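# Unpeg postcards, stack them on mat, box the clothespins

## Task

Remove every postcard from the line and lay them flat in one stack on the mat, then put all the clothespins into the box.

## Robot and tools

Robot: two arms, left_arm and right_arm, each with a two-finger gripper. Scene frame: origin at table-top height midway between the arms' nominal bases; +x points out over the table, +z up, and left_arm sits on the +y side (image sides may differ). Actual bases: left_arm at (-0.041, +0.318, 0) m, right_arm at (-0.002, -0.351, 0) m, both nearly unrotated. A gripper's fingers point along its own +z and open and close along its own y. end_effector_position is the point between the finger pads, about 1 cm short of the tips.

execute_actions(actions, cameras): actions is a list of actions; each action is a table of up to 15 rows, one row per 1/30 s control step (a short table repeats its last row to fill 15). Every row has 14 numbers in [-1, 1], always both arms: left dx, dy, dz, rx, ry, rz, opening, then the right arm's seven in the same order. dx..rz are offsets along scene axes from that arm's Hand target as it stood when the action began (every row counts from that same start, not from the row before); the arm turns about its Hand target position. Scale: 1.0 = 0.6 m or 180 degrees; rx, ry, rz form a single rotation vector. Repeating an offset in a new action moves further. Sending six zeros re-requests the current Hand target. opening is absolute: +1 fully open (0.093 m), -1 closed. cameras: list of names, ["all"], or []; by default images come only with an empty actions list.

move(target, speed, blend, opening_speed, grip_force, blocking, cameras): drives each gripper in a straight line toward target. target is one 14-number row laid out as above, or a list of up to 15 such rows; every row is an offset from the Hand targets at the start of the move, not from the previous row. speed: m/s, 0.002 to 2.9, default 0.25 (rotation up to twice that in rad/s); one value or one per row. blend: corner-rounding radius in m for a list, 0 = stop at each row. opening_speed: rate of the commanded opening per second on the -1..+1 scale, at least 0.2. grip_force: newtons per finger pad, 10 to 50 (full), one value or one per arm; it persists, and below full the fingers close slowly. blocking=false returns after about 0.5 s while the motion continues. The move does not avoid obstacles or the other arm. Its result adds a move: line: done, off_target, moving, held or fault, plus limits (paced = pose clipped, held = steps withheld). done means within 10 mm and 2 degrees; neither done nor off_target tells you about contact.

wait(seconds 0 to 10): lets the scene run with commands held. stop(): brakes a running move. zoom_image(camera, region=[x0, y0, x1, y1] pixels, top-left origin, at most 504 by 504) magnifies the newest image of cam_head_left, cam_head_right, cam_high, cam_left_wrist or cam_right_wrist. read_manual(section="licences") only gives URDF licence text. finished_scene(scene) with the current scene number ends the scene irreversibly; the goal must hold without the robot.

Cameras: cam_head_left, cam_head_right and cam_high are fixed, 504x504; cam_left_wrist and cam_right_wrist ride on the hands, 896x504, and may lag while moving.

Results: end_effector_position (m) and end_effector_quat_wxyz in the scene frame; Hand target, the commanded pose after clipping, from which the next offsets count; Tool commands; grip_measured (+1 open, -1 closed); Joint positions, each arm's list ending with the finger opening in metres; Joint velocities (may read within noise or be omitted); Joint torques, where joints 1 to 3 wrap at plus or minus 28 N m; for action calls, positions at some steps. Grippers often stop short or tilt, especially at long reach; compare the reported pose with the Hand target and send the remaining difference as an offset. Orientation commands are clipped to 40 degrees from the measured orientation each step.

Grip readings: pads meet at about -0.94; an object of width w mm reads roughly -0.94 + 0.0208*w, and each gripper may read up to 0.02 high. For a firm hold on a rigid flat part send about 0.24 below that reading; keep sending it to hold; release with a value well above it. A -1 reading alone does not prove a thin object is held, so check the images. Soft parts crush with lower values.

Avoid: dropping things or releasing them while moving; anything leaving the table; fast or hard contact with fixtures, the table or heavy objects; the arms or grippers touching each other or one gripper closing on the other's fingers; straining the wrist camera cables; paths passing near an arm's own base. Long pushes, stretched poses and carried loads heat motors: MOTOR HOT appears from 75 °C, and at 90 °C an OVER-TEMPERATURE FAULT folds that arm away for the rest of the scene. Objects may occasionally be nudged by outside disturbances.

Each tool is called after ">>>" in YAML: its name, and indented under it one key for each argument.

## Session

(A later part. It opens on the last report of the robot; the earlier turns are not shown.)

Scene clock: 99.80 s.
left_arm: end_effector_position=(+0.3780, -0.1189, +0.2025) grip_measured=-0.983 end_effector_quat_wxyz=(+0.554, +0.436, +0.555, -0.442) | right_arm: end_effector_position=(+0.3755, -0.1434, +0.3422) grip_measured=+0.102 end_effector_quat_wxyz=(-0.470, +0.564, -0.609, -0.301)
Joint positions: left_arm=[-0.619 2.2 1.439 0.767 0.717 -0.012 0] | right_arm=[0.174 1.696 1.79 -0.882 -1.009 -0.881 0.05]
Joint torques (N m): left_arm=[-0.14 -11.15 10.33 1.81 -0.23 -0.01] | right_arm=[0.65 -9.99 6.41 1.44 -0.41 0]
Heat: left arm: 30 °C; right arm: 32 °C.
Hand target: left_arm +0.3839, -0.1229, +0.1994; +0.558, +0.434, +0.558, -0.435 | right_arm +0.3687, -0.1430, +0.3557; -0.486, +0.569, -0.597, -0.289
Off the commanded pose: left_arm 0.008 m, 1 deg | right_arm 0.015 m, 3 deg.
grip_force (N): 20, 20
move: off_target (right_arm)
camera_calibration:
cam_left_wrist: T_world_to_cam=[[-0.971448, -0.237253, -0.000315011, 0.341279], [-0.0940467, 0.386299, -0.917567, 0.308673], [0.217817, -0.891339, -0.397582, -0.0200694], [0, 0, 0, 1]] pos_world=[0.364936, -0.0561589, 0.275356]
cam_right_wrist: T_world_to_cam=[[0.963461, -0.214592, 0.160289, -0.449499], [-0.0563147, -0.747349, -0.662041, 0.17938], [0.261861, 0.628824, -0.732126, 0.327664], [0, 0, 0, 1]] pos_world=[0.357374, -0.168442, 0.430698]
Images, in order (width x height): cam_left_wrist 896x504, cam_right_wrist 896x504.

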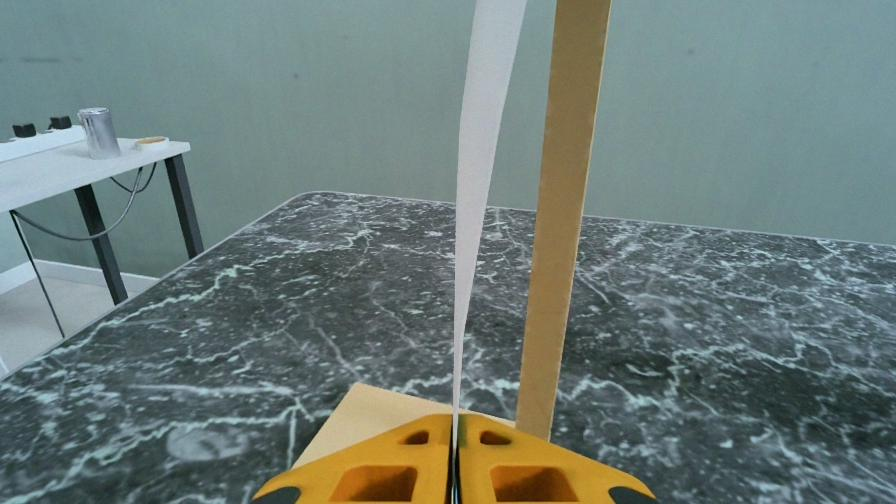

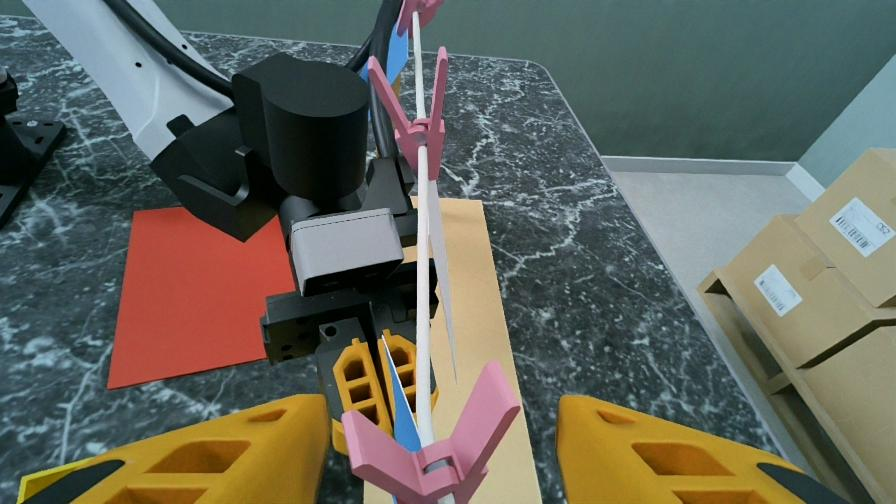

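>>> move:
  target: [0.0055,-0.0008,0,0,0,-0.0444,-1, 0,0,0,0,0,0.0556,0.1]
  speed: 0.06
  cameras: ["cam_left_wrist", "cam_right_wrist", "cam_head_left"]

>>> zoom_image:
  camera: "cam_right_wrist"
  region: [280, 180, 620, 504]

Scene clock: 104.90 s.
left_arm: end_effector_position=(+0.3818, -0.1225, +0.2048) grip_measured=-0.990 end_effector_quat_wxyz=(+0.530, +0.470, +0.524, -0.474) | right_arm: end_effector_position=(+0.3650, -0.1412, +0.3545) grip_measured=+0.102 end_effector_quat_wxyz=(-0.458, +0.619, -0.547, -0.328)
Joint positions: left_arm=[-0.591 2.266 1.555 0.727 0.866 -0.011 0] | right_arm=[0.16 1.834 2.047 -1.216 -1.121 -1.181 0.05]
Joint torques (N m): left_arm=[0.77 -11.62 10.45 1.63 0.06 -0.03] | right_arm=[-0.5 -5.98 8.81 0.84 -0.72 -0.14]
Heat: left arm: 31 °C; right arm: 32 °C.
Hand target: left_arm +0.3873, -0.1233, +0.1993; +0.526, +0.472, +0.526, -0.473 | right_arm +0.3687, -0.1430, +0.3558; -0.459, +0.619, -0.545, -0.331
Off the commanded pose: left_arm 0.008 m, 1 deg | right_arm 0.004 m, 0 deg.
grip_force (N): 20, 20
move: done
camera_calibration:
cam_left_wrist: T_world_to_cam=[[-0.992926, -0.118332, -0.00978217, 0.368814], [-0.0374132, 0.389994, -0.920057, 0.291957], [0.112687, -0.913182, -0.391663, 0.0130927], [0, 0, 0, 1]] pos_world=[0.375653, -0.0582633, 0.277353]
cam_right_wrist: T_world_to_cam=[[0.977408, -0.050523, 0.205236, -0.438776], [0.101072, -0.741075, -0.663771, 0.132618], [0.185631, 0.669518, -0.719226, 0.367042], [0, 0, 0, 1]] pos_world=[0.347325, -0.16963, 0.442067]
Images, in order (width x height): cam_head_left 504x504, cam_left_wrist 896x504, cam_right_wrist 896x504.

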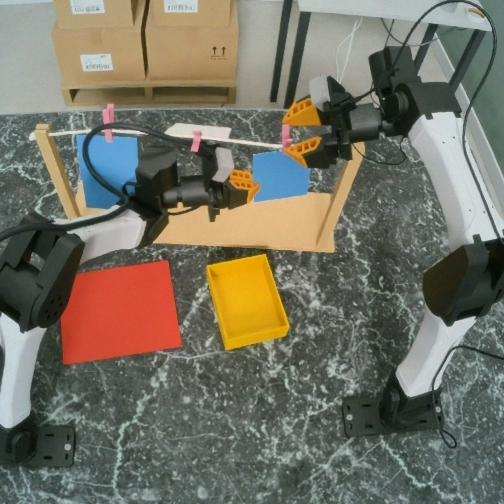

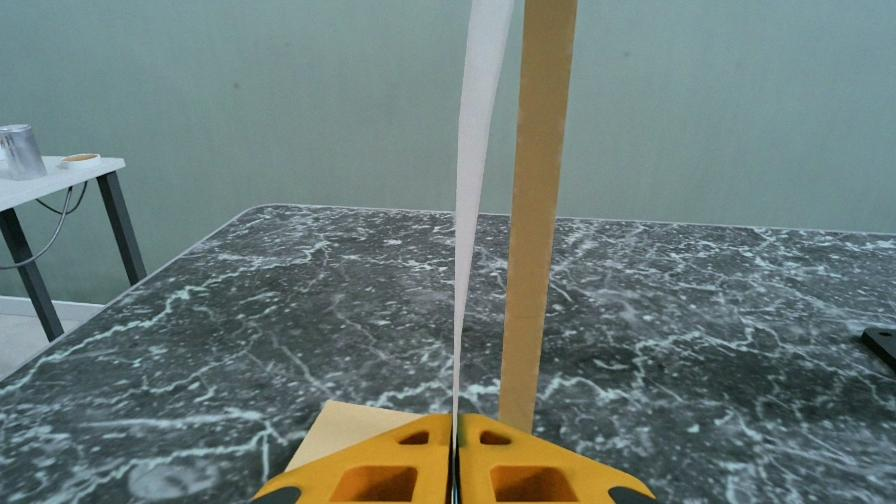

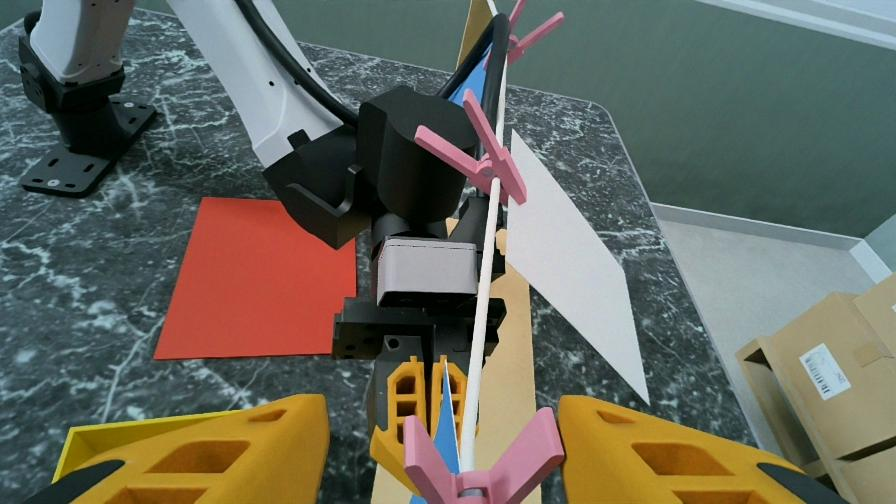

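Scaled by 1.482 from the camera's 896x504 image, which has a finer 1280x720 frame.

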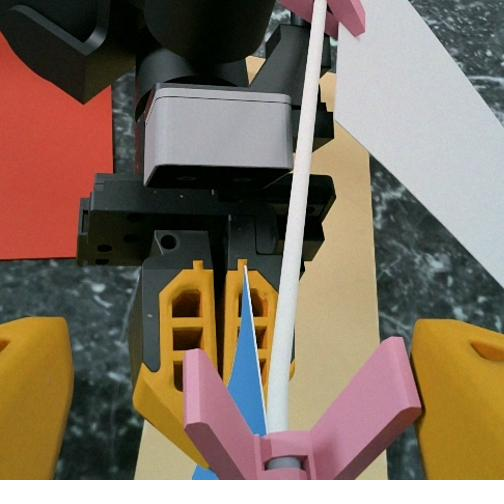

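>>> move:
  target: [0,0,0,0,0,0,-1, 0.0192,0.012,-0.0167,0,0,0,0.1]
  speed: 0.05
  cameras: ["cam_right_wrist"]

>>> zoom_image:
  camera: "cam_right_wrist"
  region: [280, 180, 620, 504]

Scene clock: 107.63 s.
left_arm: end_effector_position=(+0.3818, -0.1226, +0.2048) grip_measured=-0.990 end_effector_quat_wxyz=(+0.529, +0.470, +0.524, -0.474) | right_arm: end_effector_position=(+0.3746, -0.1398, +0.3445) grip_measured=+0.102 end_effector_quat_wxyz=(-0.453, +0.616, -0.553, -0.332)
Joint positions: left_arm=[-0.591 2.266 1.555 0.727 0.867 -0.011 0] | right_arm=[0.16 1.865 2.047 -1.196 -1.121 -1.173 0.05]
Joint torques (N m): left_arm=[0.77 -11.59 10.45 1.63 0.07 -0.02] | right_arm=[0.79 -6.38 8.23 1.16 -0.63 -0.01]
Heat: left arm: 33 °C; right arm: 32 °C.
Hand target: left_arm +0.3873, -0.1233, +0.1993; +0.526, +0.472, +0.526, -0.473 | right_arm +0.3802, -0.1358, +0.3457; -0.459, +0.619, -0.545, -0.331
Off the commanded pose: left_arm 0.008 m, 1 deg | right_arm 0.007 m, 1 deg.
grip_force (N): 20, 20
move: done
camera_calibration:
cam_right_wrist: T_world_to_cam=[[0.980844, -0.0533867, 0.187336, -0.44155], [0.0866128, -0.741888, -0.664906, 0.131829], [0.174479, 0.668395, -0.723053, 0.362454], [0, 0, 0, 1]] pos_world=[0.358433, -0.168033, 0.432446]
Images, in order (width x height): cam_right_wrist 896x504.

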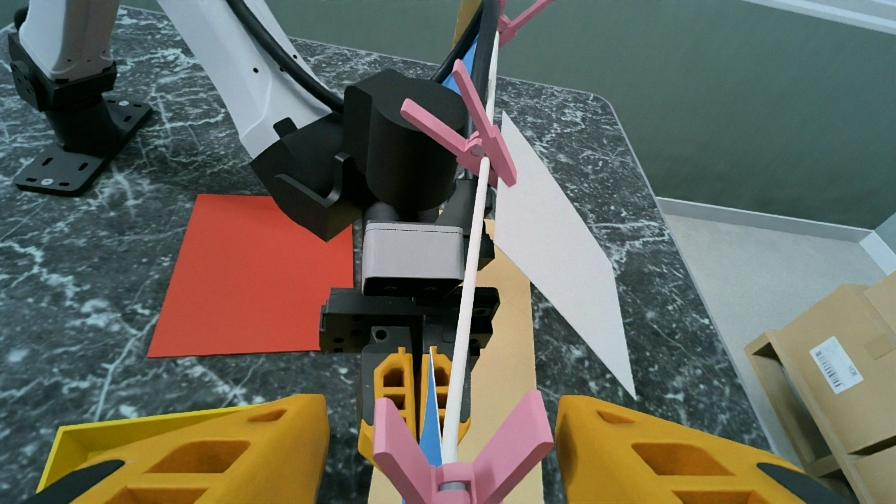

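Scaled by 1.482 from the camera's 896x504 image, which has a finer 1280x720 frame.

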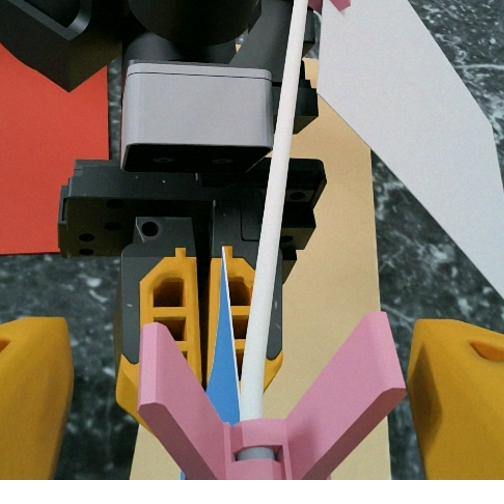

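>>> execute_actions:
  actions: []
  cameras: ["all"]

Scene clock: 109.23 s.
left_arm: end_effector_position=(+0.3818, -0.1226, +0.2048) grip_measured=-0.990 end_effector_quat_wxyz=(+0.529, +0.470, +0.524, -0.474) | right_arm: end_effector_position=(+0.3746, -0.1398, +0.3445) grip_measured=+0.102 end_effector_quat_wxyz=(-0.453, +0.616, -0.553, -0.332)
Joint positions: left_arm=[-0.591 2.266 1.555 0.727 0.867 -0.011 0] | right_arm=[0.16 1.865 2.047 -1.196 -1.121 -1.172 0.05]
Joint velocities: within noise
Joint torques (N m): left_arm=[0.8 -11.62 10.43 1.63 0.06 -0.02] | right_arm=[0.76 -6.41 8.28 1.16 -0.64 -0.02]
Heat: left arm: 34 °C; right arm: 32 °C.
Hand target: left_arm +0.3873, -0.1233, +0.1993; +0.526, +0.472, +0.526, -0.473 | right_arm +0.3802, -0.1358, +0.3457; -0.459, +0.619, -0.545, -0.331
Tool commands: left_gripper/opening=-1.0 right_gripper/opening=+0.1
Off the commanded pose: left_arm 0.008 m, 1 deg | right_arm 0.007 m, 1 deg.
grip_force (N): 20, 20
camera_calibration:
cam_left_wrist: T_world_to_cam=[[-0.992963, -0.118046, -0.00947675, 0.368761], [-0.0376071, 0.390192, -0.919965, 0.292017], [0.112296, -0.913135, -0.391886, 0.0133036], [0, 0, 0, 1]] pos_world=[0.375654, -0.0582638, 0.277353]
cam_right_wrist: T_world_to_cam=[[0.980828, -0.0534513, 0.187402, -0.441584], [0.0866217, -0.741845, -0.664953, 0.131854], [0.174566, 0.668438, -0.722992, 0.362404], [0, 0, 0, 1]] pos_world=[0.358433, -0.168033, 0.432446]

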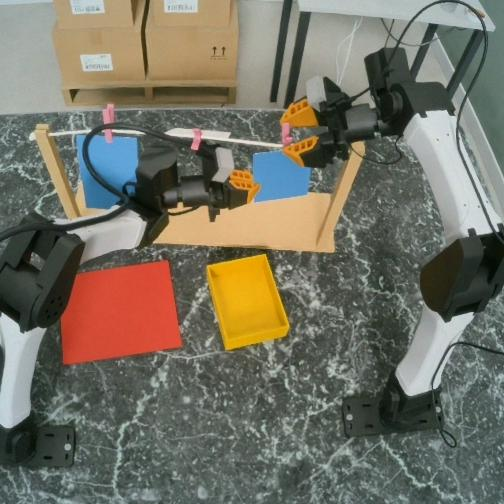

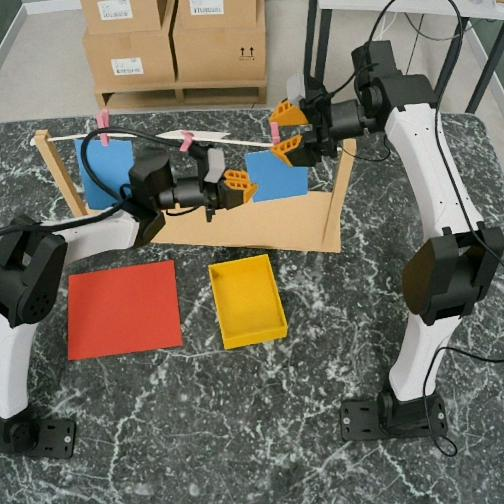

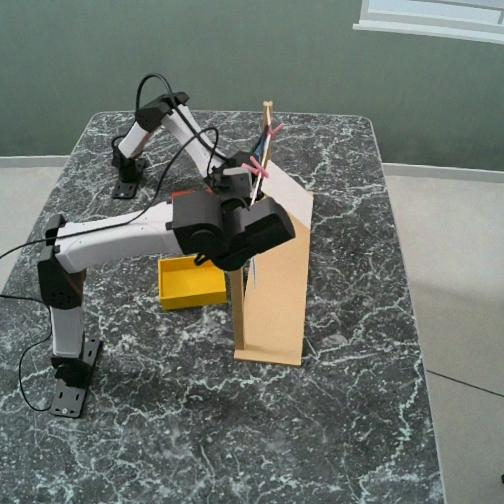

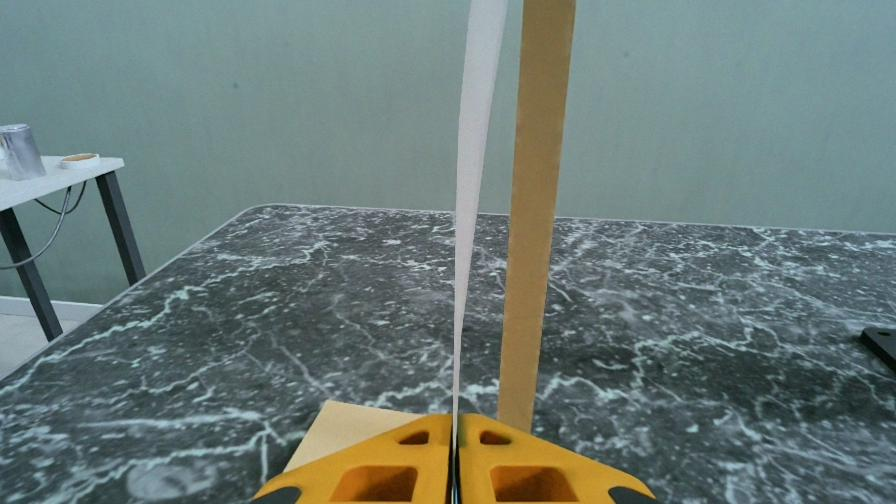

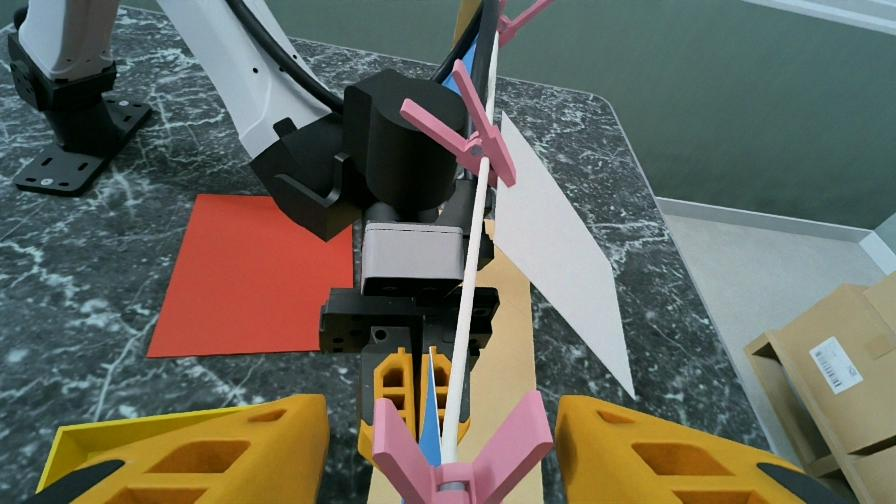

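>>> move:
  target: [0, 0, 0, 0, 0, 0, -1, 0.0075, 0.01, 0.0, 0, 0, 0, 0.1]
  speed: 0.05
  cameras: ["cam_right_wrist"]

Scene clock: 110.90 s.
left_arm: end_effector_position=(+0.3818, -0.1226, +0.2048) grip_measured=-0.990 end_effector_quat_wxyz=(+0.529, +0.470, +0.524, -0.474) | right_arm: end_effector_position=(+0.3784, -0.1341, +0.3433) grip_measured=+0.102 end_effector_quat_wxyz=(-0.452, +0.614, -0.553, -0.336)
Joint positions: left_arm=[-0.591 2.266 1.555 0.727 0.867 -0.011 0] | right_arm=[0.173 1.879 2.055 -1.172 -1.121 -1.146 0.05]
Joint torques (N m): left_arm=[0.83 -11.56 10.48 1.63 0.07 -0.02] | right_arm=[0.85 -6.48 8.96 1.17 -0.54 -0.04]
Heat: left arm: 34 °C; right arm: 32 °C.
Hand target: left_arm +0.3873, -0.1233, +0.1993; +0.526, +0.472, +0.526, -0.473 | right_arm +0.3846, -0.1298, +0.3458; -0.459, +0.619, -0.545, -0.331
Off the commanded pose: left_arm 0.008 m, 1 deg | right_arm 0.008 m, 1 deg.
grip_force (N): 20, 20
move: done
camera_calibration:
cam_right_wrist: T_world_to_cam=[[0.982314, -0.0521191, 0.179841, -0.442556], [0.0833836, -0.738214, -0.669393, 0.138138], [0.167649, 0.67255, -0.720813, 0.359587], [0, 0, 0, 1]] pos_world=[0.362926, -0.16293, 0.431252]
Images, in order (width x height): cam_right_wrist 896x504.

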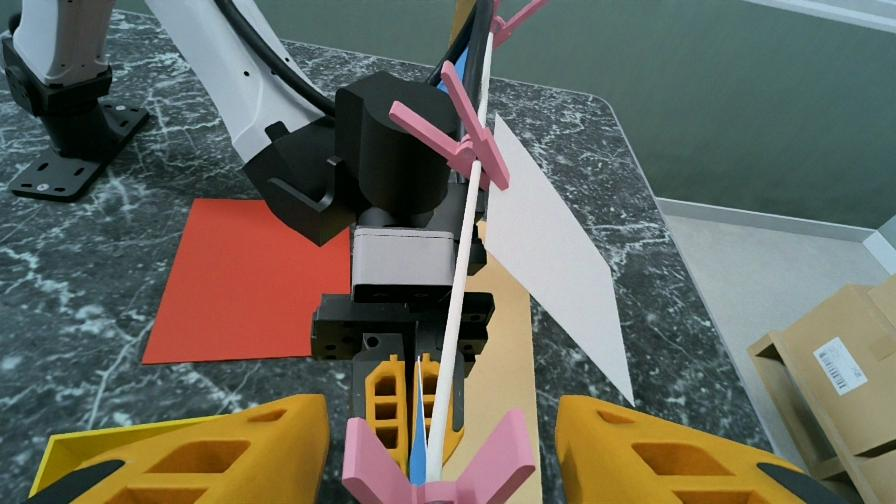

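>>> move:
  target: [0, 0, 0, 0, 0, 0, -1, 0, 0, 0, 0, 0, 0, -0.5]
  speed: 0.05
  grip_force: [20, 20]
  cameras: ["cam_right_wrist"]

Scene clock: 115.10 s.
left_arm: end_effector_position=(+0.3818, -0.1226, +0.2034) grip_measured=-0.990 end_effector_quat_wxyz=(+0.527, +0.469, +0.526, -0.475) | right_arm: end_effector_position=(+0.3786, -0.1341, +0.3435) grip_measured=-0.495 end_effector_quat_wxyz=(-0.452, +0.614, -0.553, -0.336)
Joint positions: left_arm=[-0.591 2.266 1.555 0.719 0.867 -0.011 0] | right_arm=[0.173 1.879 2.055 -1.171 -1.121 -1.144 0.021]
Joint torques (N m): left_arm=[0.81 -11.6 10.51 1.71 0.07 -0.02] | right_arm=[0.91 -6.48 8.99 1.18 -0.52 0]
Heat: left arm: 36 °C; right arm: 33 °C.
Hand target: left_arm +0.3873, -0.1233, +0.1993; +0.526, +0.472, +0.526, -0.473 | right_arm +0.3846, -0.1298, +0.3458; -0.459, +0.619, -0.545, -0.331
Off the commanded pose: left_arm 0.007 m, 0 deg | right_arm 0.008 m, 1 deg.
grip_force (N): 20, 20
move: done
camera_calibration:
cam_right_wrist: T_world_to_cam=[[0.982272, -0.0526794, 0.179906, -0.442876], [0.0830757, -0.737987, -0.669682, 0.138462], [0.168047, 0.672756, -0.720528, 0.359393], [0, 0, 0, 1]] pos_world=[0.363127, -0.162931, 0.431354]
Images, in order (width x height): cam_right_wrist 896x504.

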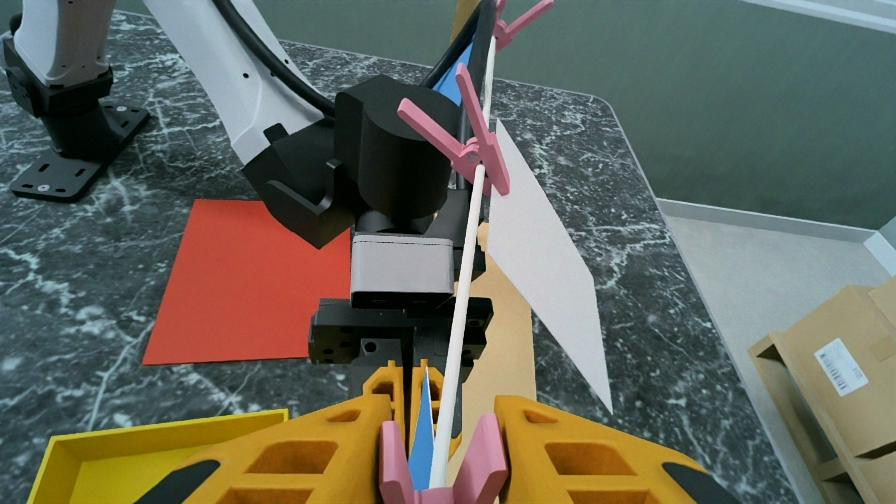

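>>> move:
  target: [0, 0, 0, 0, 0, 0, -1, 0, 0, 0, 0, 0, 0, -0.75]
  speed: 0.05
  grip_force: [20, 25]
  cameras: ["cam_right_wrist"]

Scene clock: 116.47 s.
left_arm: end_effector_position=(+0.3818, -0.1226, +0.2034) grip_measured=-0.990 end_effector_quat_wxyz=(+0.527, +0.469, +0.526, -0.475) | right_arm: end_effector_position=(+0.3786, -0.1341, +0.3435) grip_measured=-0.651 end_effector_quat_wxyz=(-0.452, +0.614, -0.553, -0.336)
Joint positions: left_arm=[-0.591 2.266 1.555 0.719 0.867 -0.011 0] | right_arm=[0.173 1.879 2.055 -1.17 -1.121 -1.144 0.014]
Joint torques (N m): left_arm=[0.79 -11.58 10.51 1.72 0.07 -0.02] | right_arm=[0.85 -6.48 9.01 1.17 -0.55 -0.05]
Heat: left arm: 36 °C; right arm: 33 °C.
Hand target: left_arm +0.3873, -0.1233, +0.1993; +0.526, +0.472, +0.526, -0.473 | right_arm +0.3847, -0.1298, +0.3458; -0.459, +0.619, -0.545, -0.331
Off the commanded pose: left_arm 0.007 m, 0 deg | right_arm 0.008 m, 1 deg.
grip_force (N): 20, 25
move: done
camera_calibration:
cam_right_wrist: T_world_to_cam=[[0.982196, -0.0526769, 0.180324, -0.443028], [0.0833788, -0.737921, -0.669716, 0.138378], [0.168343, 0.672828, -0.720391, 0.359238], [0, 0, 0, 1]] pos_world=[0.363127, -0.162931, 0.431354]
Images, in order (width x height): cam_right_wrist 896x504.

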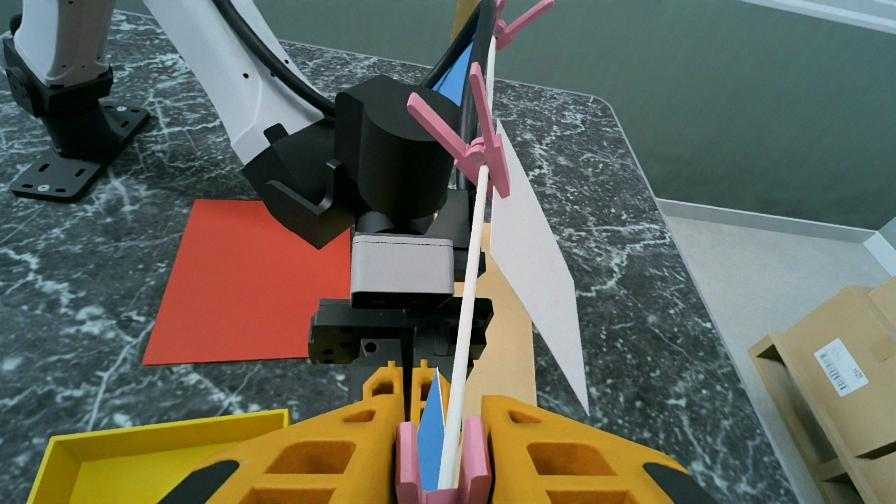

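>>> move:
  target: [0, 0, 0, 0, 0, 0, -1, 0, 0, 0, 0, 0, 0, -1]
  speed: 0.05
  grip_force: [20, 25]
  cameras: ["cam_right_wrist", "cam_head_left"]

Scene clock: 117.33 s.
left_arm: end_effector_position=(+0.3818, -0.1226, +0.2034) grip_measured=-0.990 end_effector_quat_wxyz=(+0.527, +0.469, +0.526, -0.475) | right_arm: end_effector_position=(+0.3786, -0.1341, +0.3435) grip_measured=-0.661 end_effector_quat_wxyz=(-0.452, +0.614, -0.553, -0.336)
Joint positions: left_arm=[-0.591 2.266 1.555 0.719 0.867 -0.011 0] | right_arm=[0.173 1.879 2.055 -1.17 -1.121 -1.144 0.013]
Joint torques (N m): left_arm=[0.8 -11.6 10.51 1.7 0.07 -0.02] | right_arm=[0.83 -6.45 9.03 1.15 -0.55 -0.03]
Heat: left arm: 37 °C; right arm: 33 °C.
Hand target: left_arm +0.3873, -0.1233, +0.1993; +0.526, +0.472, +0.526, -0.473 | right_arm +0.3847, -0.1298, +0.3458; -0.459, +0.619, -0.545, -0.331
Off the commanded pose: left_arm 0.007 m, 0 deg | right_arm 0.008 m, 1 deg.
grip_force (N): 20, 25
move: done
camera_calibration:
cam_right_wrist: T_world_to_cam=[[0.982196, -0.0526769, 0.180324, -0.443028], [0.0833788, -0.737921, -0.669716, 0.138378], [0.168343, 0.672828, -0.720391, 0.359238], [0, 0, 0, 1]] pos_world=[0.363127, -0.162931, 0.431354]
Images, in order (width x height): cam_head_left 504x504, cam_right_wrist 896x504.

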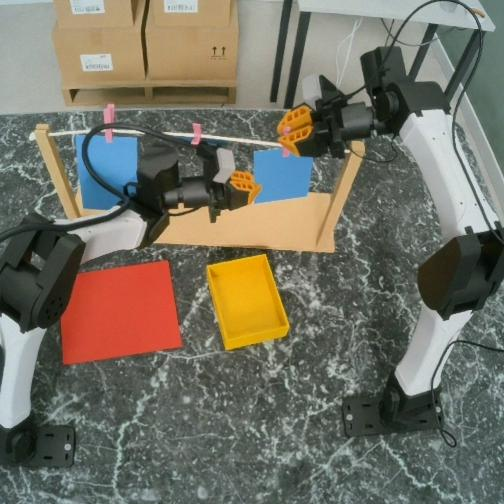

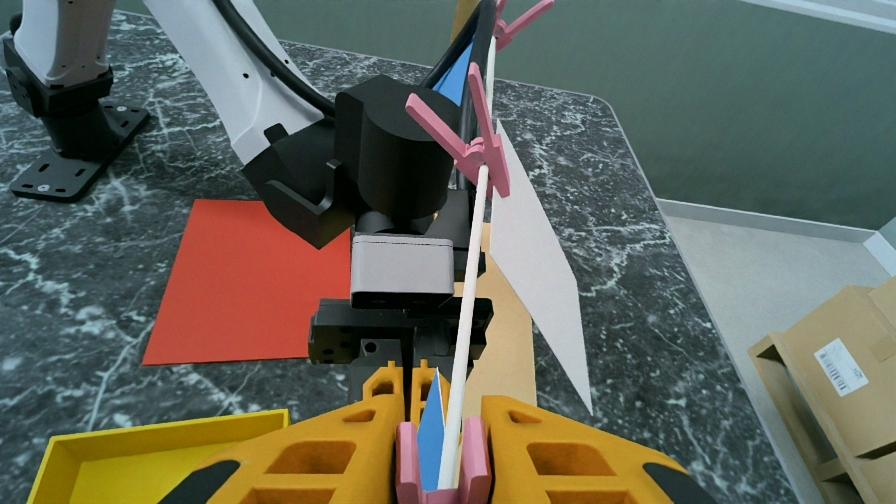

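>>> zoom_image:
  camera: "cam_right_wrist"
  region: [340, 340, 560, 504]

>>> zoom_image:
  camera: "cam_head_left"
  region: [230, 90, 350, 210]

Scaled by 2.291 from the camera's 896x504 image, which has a finer 1280x720 frame.

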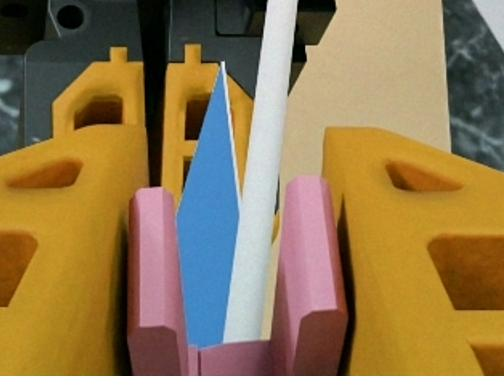

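Scaled by 4.200 from the camera's 504x504 image, which has a finer 720x720 frame.

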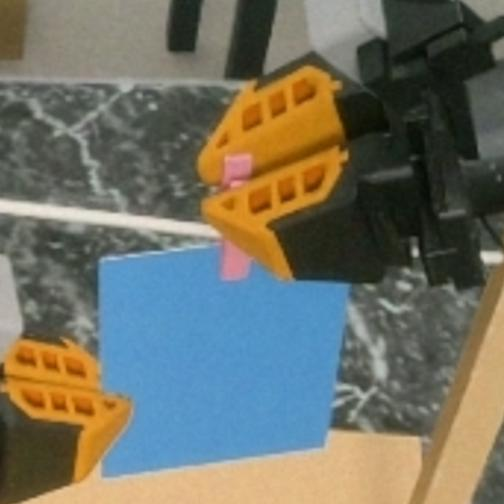

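>>> move:
  target: [0, 0, 0, 0, 0, 0, -1, -0.01, 0, 0.05, 0, 0, 0, -1]
  speed: 0.05
  cameras: ["cam_right_wrist", "cam_head_left", "cam_left_wrist"]

Scene clock: 119.87 s.
left_arm: end_effector_position=(+0.3818, -0.1226, +0.2033) grip_measured=-0.990 end_effector_quat_wxyz=(+0.527, +0.469, +0.526, -0.475) | right_arm: end_effector_position=(+0.3768, -0.1329, +0.3770) grip_measured=-0.661 end_effector_quat_wxyz=(-0.462, +0.615, -0.547, -0.330)
Joint positions: left_arm=[-0.591 2.266 1.555 0.719 0.867 -0.011 0] | right_arm=[0.176 1.929 2.261 -1.285 -1.12 -1.127 0.013]
Joint torques (N m): left_arm=[0.81 -11.55 10.5 1.71 0.06 -0.02] | right_arm=[0.75 -6.39 8.47 0.92 -0.53 -0.11]
Heat: left arm: 38 °C; right arm: 33 °C.
Hand target: left_arm +0.3873, -0.1233, +0.1992; +0.526, +0.472, +0.526, -0.473 | right_arm +0.3787, -0.1297, +0.3757; -0.459, +0.619, -0.545, -0.331
Off the commanded pose: left_arm 0.007 m, 0 deg | right_arm 0.004 m, 1 deg.
grip_force (N): 20, 25
move: done
camera_calibration:
cam_left_wrist: T_world_to_cam=[[-0.993007, -0.118007, -0.0034716, 0.367565], [-0.0436479, 0.394294, -0.917947, 0.293049], [0.109693, -0.911376, -0.396688, 0.0148182], [0, 0, 0, 1]] pos_world=[0.37616, -0.0586676, 0.276158]
cam_right_wrist: T_world_to_cam=[[0.977171, -0.0570513, 0.20465, -0.455023], [0.09804, -0.733481, -0.672603, 0.15803], [0.188479, 0.677312, -0.711143, 0.372482], [0, 0, 0, 1]] pos_world=[0.358936, -0.162334, 0.4643]
Images, in order (width x height): cam_head_left 504x504, cam_left_wrist 896x504, cam_right_wrist 896x504.

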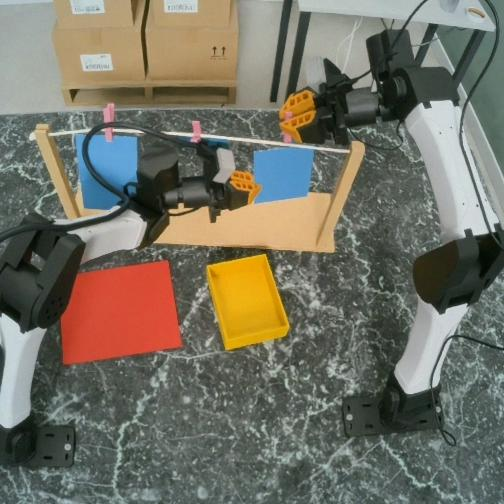

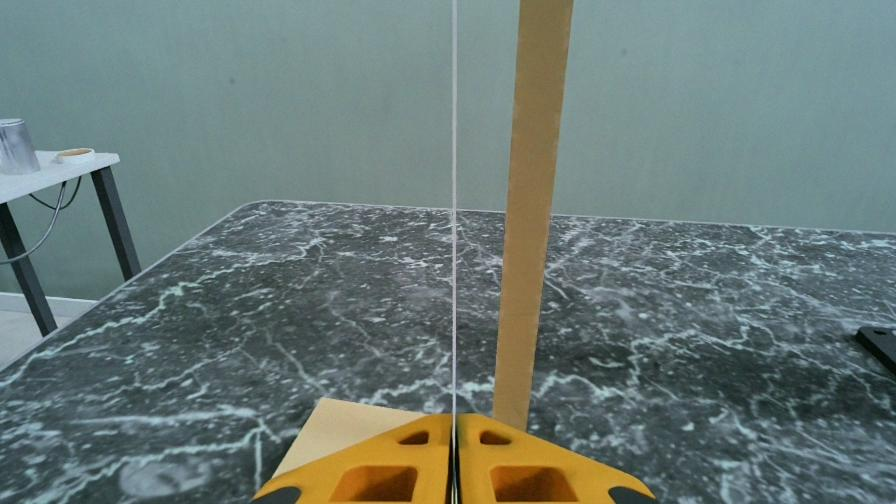

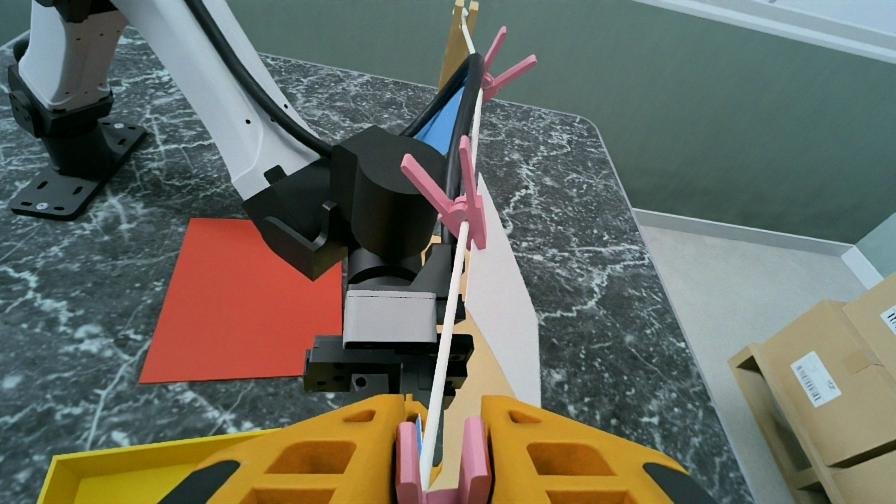

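>>> zoom_image:
  camera: "cam_head_left"
  region: [230, 70, 380, 220]

>>> zoom_image:
  camera: "cam_right_wrist"
  region: [340, 340, 560, 504]

Scaled by 3.360 from the camera's 504x504 image, which has a finer 720x720 frame.

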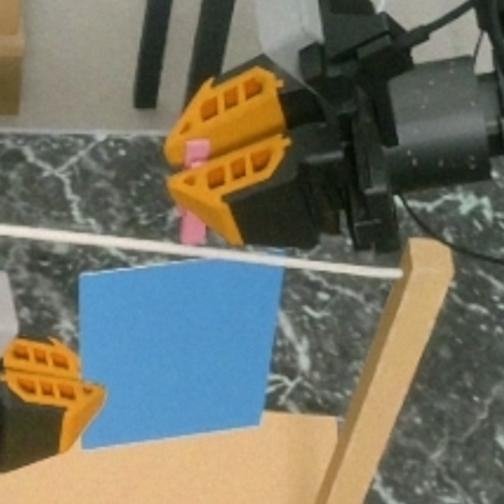

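Scaled by 2.291 from the camera's 896x504 image, which has a finer 1280x720 frame.

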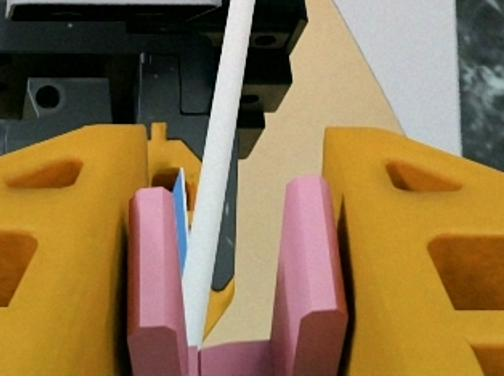

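>>> move:
  target:
    - [0, 0, 0, 0, 0, 0, -1, -0.01, 0, 0.075, 0, 0, 0, -1]
    - [-0.2, 0, 0.01, 0, 0, 0, -1, -0.2, -0.03, 0.09, 0, 0, 0, -1]
  speed: 0.07
  blend: [0.01, 0]
  cameras: ["all"]

Scene clock: 132.83 s.
left_arm: end_effector_position=(+0.2680, -0.1263, +0.1899) grip_measured=-0.990 end_effector_quat_wxyz=(+0.506, +0.475, +0.536, -0.480) | right_arm: end_effector_position=(+0.2644, -0.1490, +0.4235) grip_measured=-0.662 end_effector_quat_wxyz=(-0.448, +0.613, -0.555, -0.339)
Joint positions: left_arm=[-0.751 2.007 1.101 0.87 0.729 -0.011 0] | right_arm=[0.188 1.607 2.107 -1.483 -1.112 -1.121 0.013]
Joint torques (N m): left_arm=[0.05 -13.71 6.17 2.06 -0.24 -0.02] | right_arm=[0.81 -6.93 5.07 1.15 -0.53 0]
Heat: left arm: 41 °C; right arm: 34 °C.
Hand target: left_arm +0.2672, -0.1234, +0.2053; +0.526, +0.472, +0.526, -0.473 | right_arm +0.2586, -0.1477, +0.4298; -0.459, +0.619, -0.545, -0.331
Off the commanded pose: left_arm 0.016 m, 3 deg | right_arm 0.009 m, 2 deg.
grip_force (N): 20, 25
move: off_target (left_arm)
camera_calibration:
cam_left_wrist: T_world_to_cam=[[-0.995044, -0.0959701, 0.0260369, 0.251763], [-0.0643266, 0.421558, -0.904517, 0.283656], [0.0758305, -0.901709, -0.425642, 0.0344883], [0, 0, 0, 1]] pos_world=[0.266147, -0.0643175, 0.264696]
cam_right_wrist: T_world_to_cam=[[0.984037, -0.0505186, 0.170643, -0.34211], [0.0777218, -0.740591, -0.667446, 0.190594], [0.160095, 0.670054, -0.724843, 0.449812], [0, 0, 0, 1]] pos_world=[0.249823, -0.17753, 0.511633]

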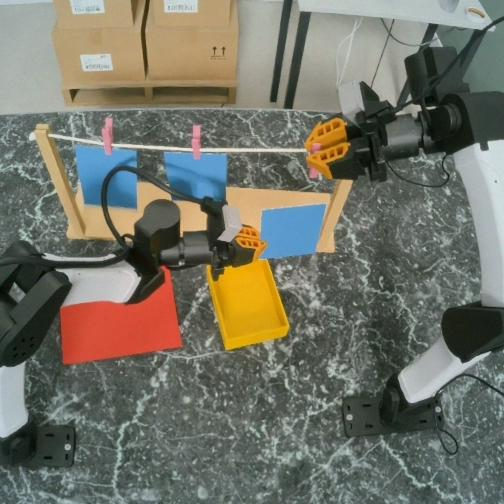

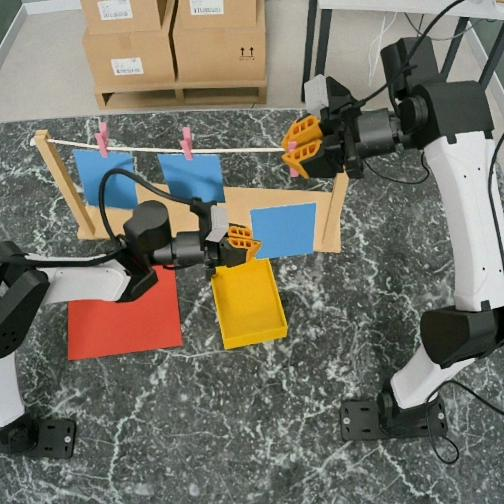

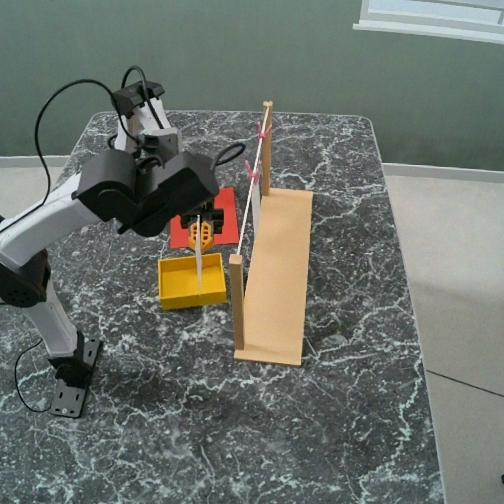

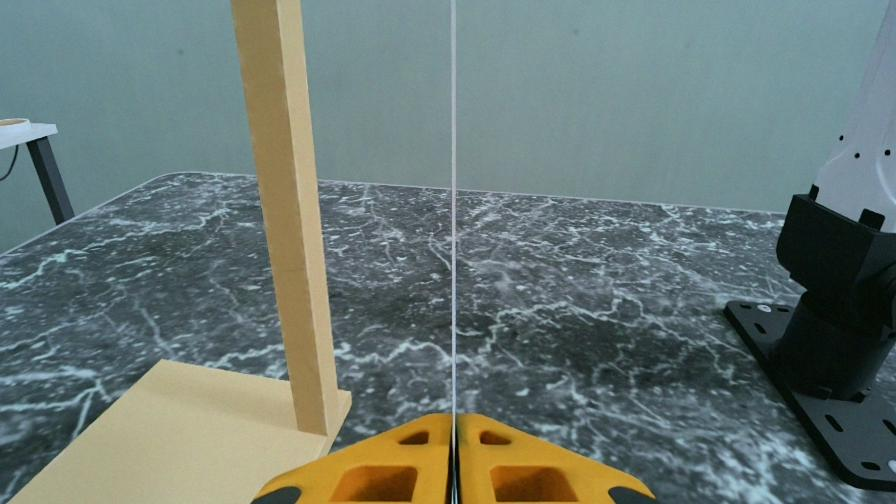

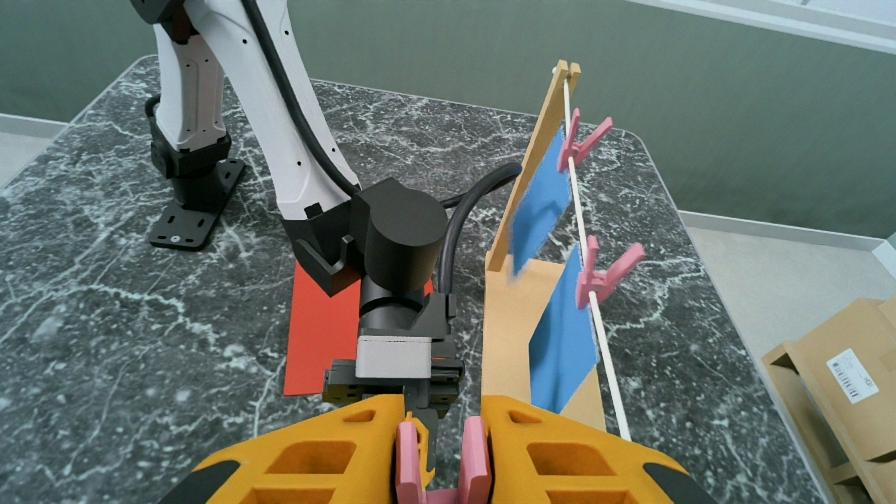

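>>> zoom_image:
  camera: "cam_head_left"
  region: [220, 180, 350, 280]

Scaled by 3.877 from the camera's 504x504 image, which has a finer 720x720 frame.

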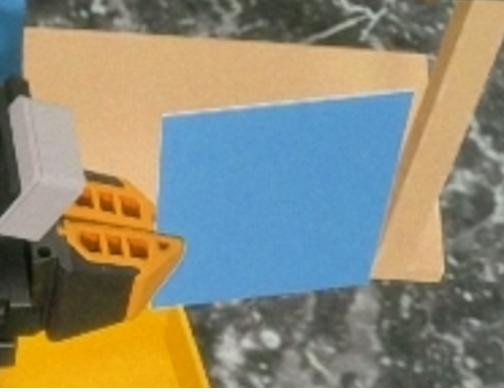

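>>> move:
  target:
    - [-0.0953, 0.3723, 0.05, 0, 0, 0, -1, 0, 0, 0, 0, 0, 0, -1]
    - [-0.1078, 0.527, 0.0078, 0.029, 0.5013, 0.0919, -1, -0.0013, 0.1063, -0.383, -0.4475, 0.0207, 0.0021, -1]
    - [-0.1078, 0.527, -0.2255, 0.029, 0.5013, 0.0919, -1, -0.0013, 0.1063, -0.6163, -0.4475, 0.0207, 0.0021, -1]
  speed: [0.2, 0.25, 0.1]
  blend: [0.02, 0.02, 0]
  cameras: ["all"]

Scene clock: 149.67 s.
left_arm: end_effector_position=(+0.2031, +0.1916, +0.0743) grip_measured=-0.990 end_effector_quat_wxyz=(+0.035, -0.050, +0.814, -0.577) | right_arm: end_effector_position=(+0.2563, -0.0853, +0.0676) grip_measured=-0.662 end_effector_quat_wxyz=(+0.065, +0.762, -0.640, +0.077)
Joint positions: left_arm=[0.142 1.668 0.676 -0.625 1.233 0.047 0] | right_arm=[0.877 2.091 1.705 -1.315 0.154 -0.866 0.013]
Joint torques (N m): left_arm=[0.53 -5.44 4.49 0.4 0.47 -0.11] | right_arm=[0.38 -7.68 5.85 0.22 0.12 0]
Heat: left arm: 41 °C; right arm: 32 °C.
Hand target: left_arm +0.2025, +0.1928, +0.0700; +0.036, -0.052, +0.817, -0.573 | right_arm +0.2578, -0.0839, +0.0600; +0.067, +0.760, -0.641, +0.080
Off the commanded pose: left_arm 0.004 m, 1 deg | right_arm 0.008 m, 1 deg.
grip_force (N): 20, 25
move: done
camera_calibration:
cam_left_wrist: T_world_to_cam=[[0.0346221, -0.337856, 0.940561, -0.00997543], [-0.95526, 0.265419, 0.130504, 0.174913], [-0.293734, -0.902998, -0.313551, 0.343832], [0, 0, 0, 1]] pos_world=[0.268428, 0.260684, 0.0943645]
cam_right_wrist: T_world_to_cam=[[0.986096, 0.163319, 0.0306773, -0.242918], [0.111842, -0.788811, 0.604374, -0.0979008], [0.122904, -0.59254, -0.79611, 0.0570192], [0, 0, 0, 1]] pos_world=[0.243482, -0.00376612, 0.112014]

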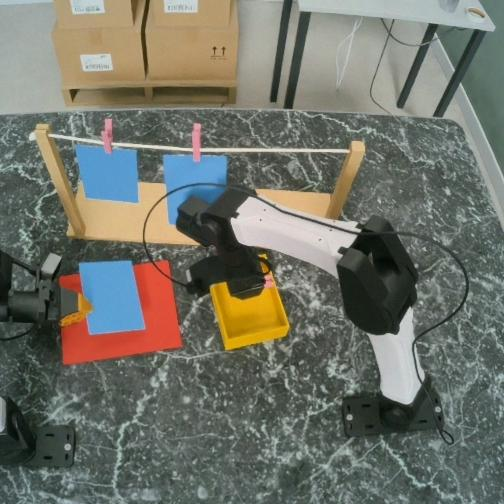

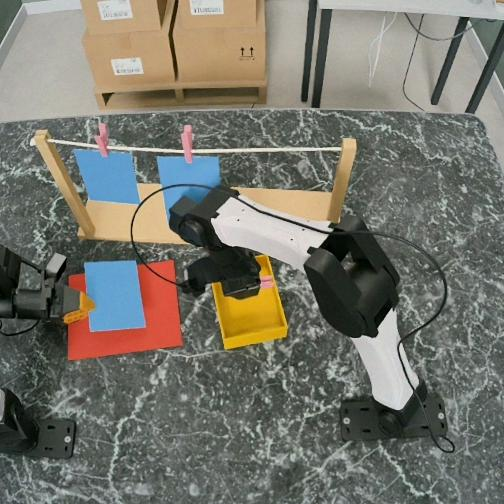

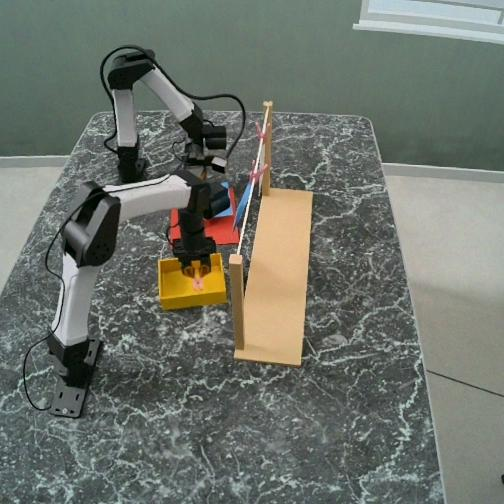

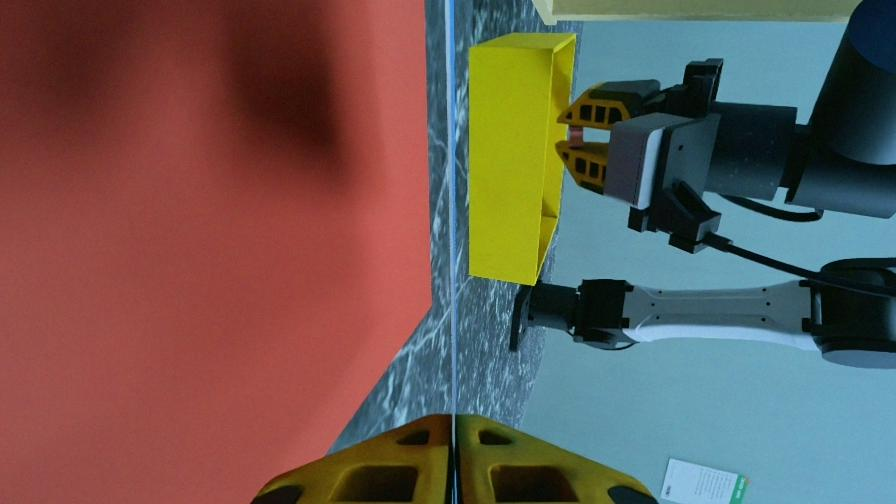

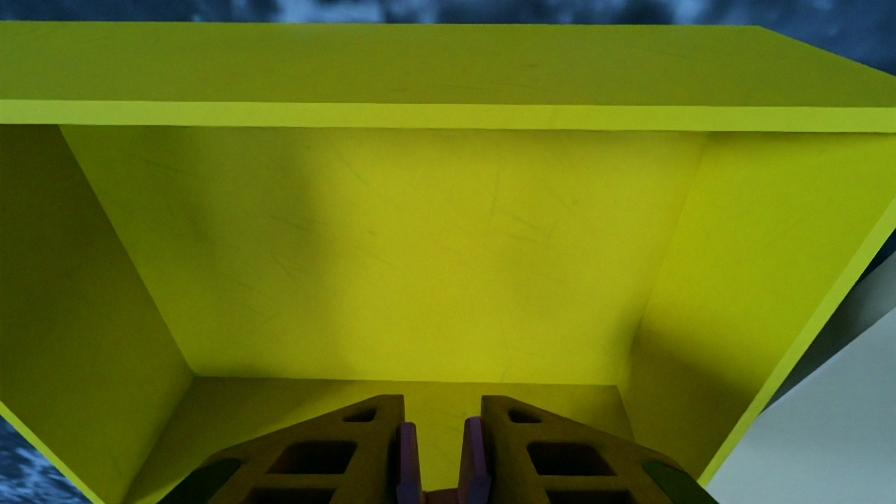

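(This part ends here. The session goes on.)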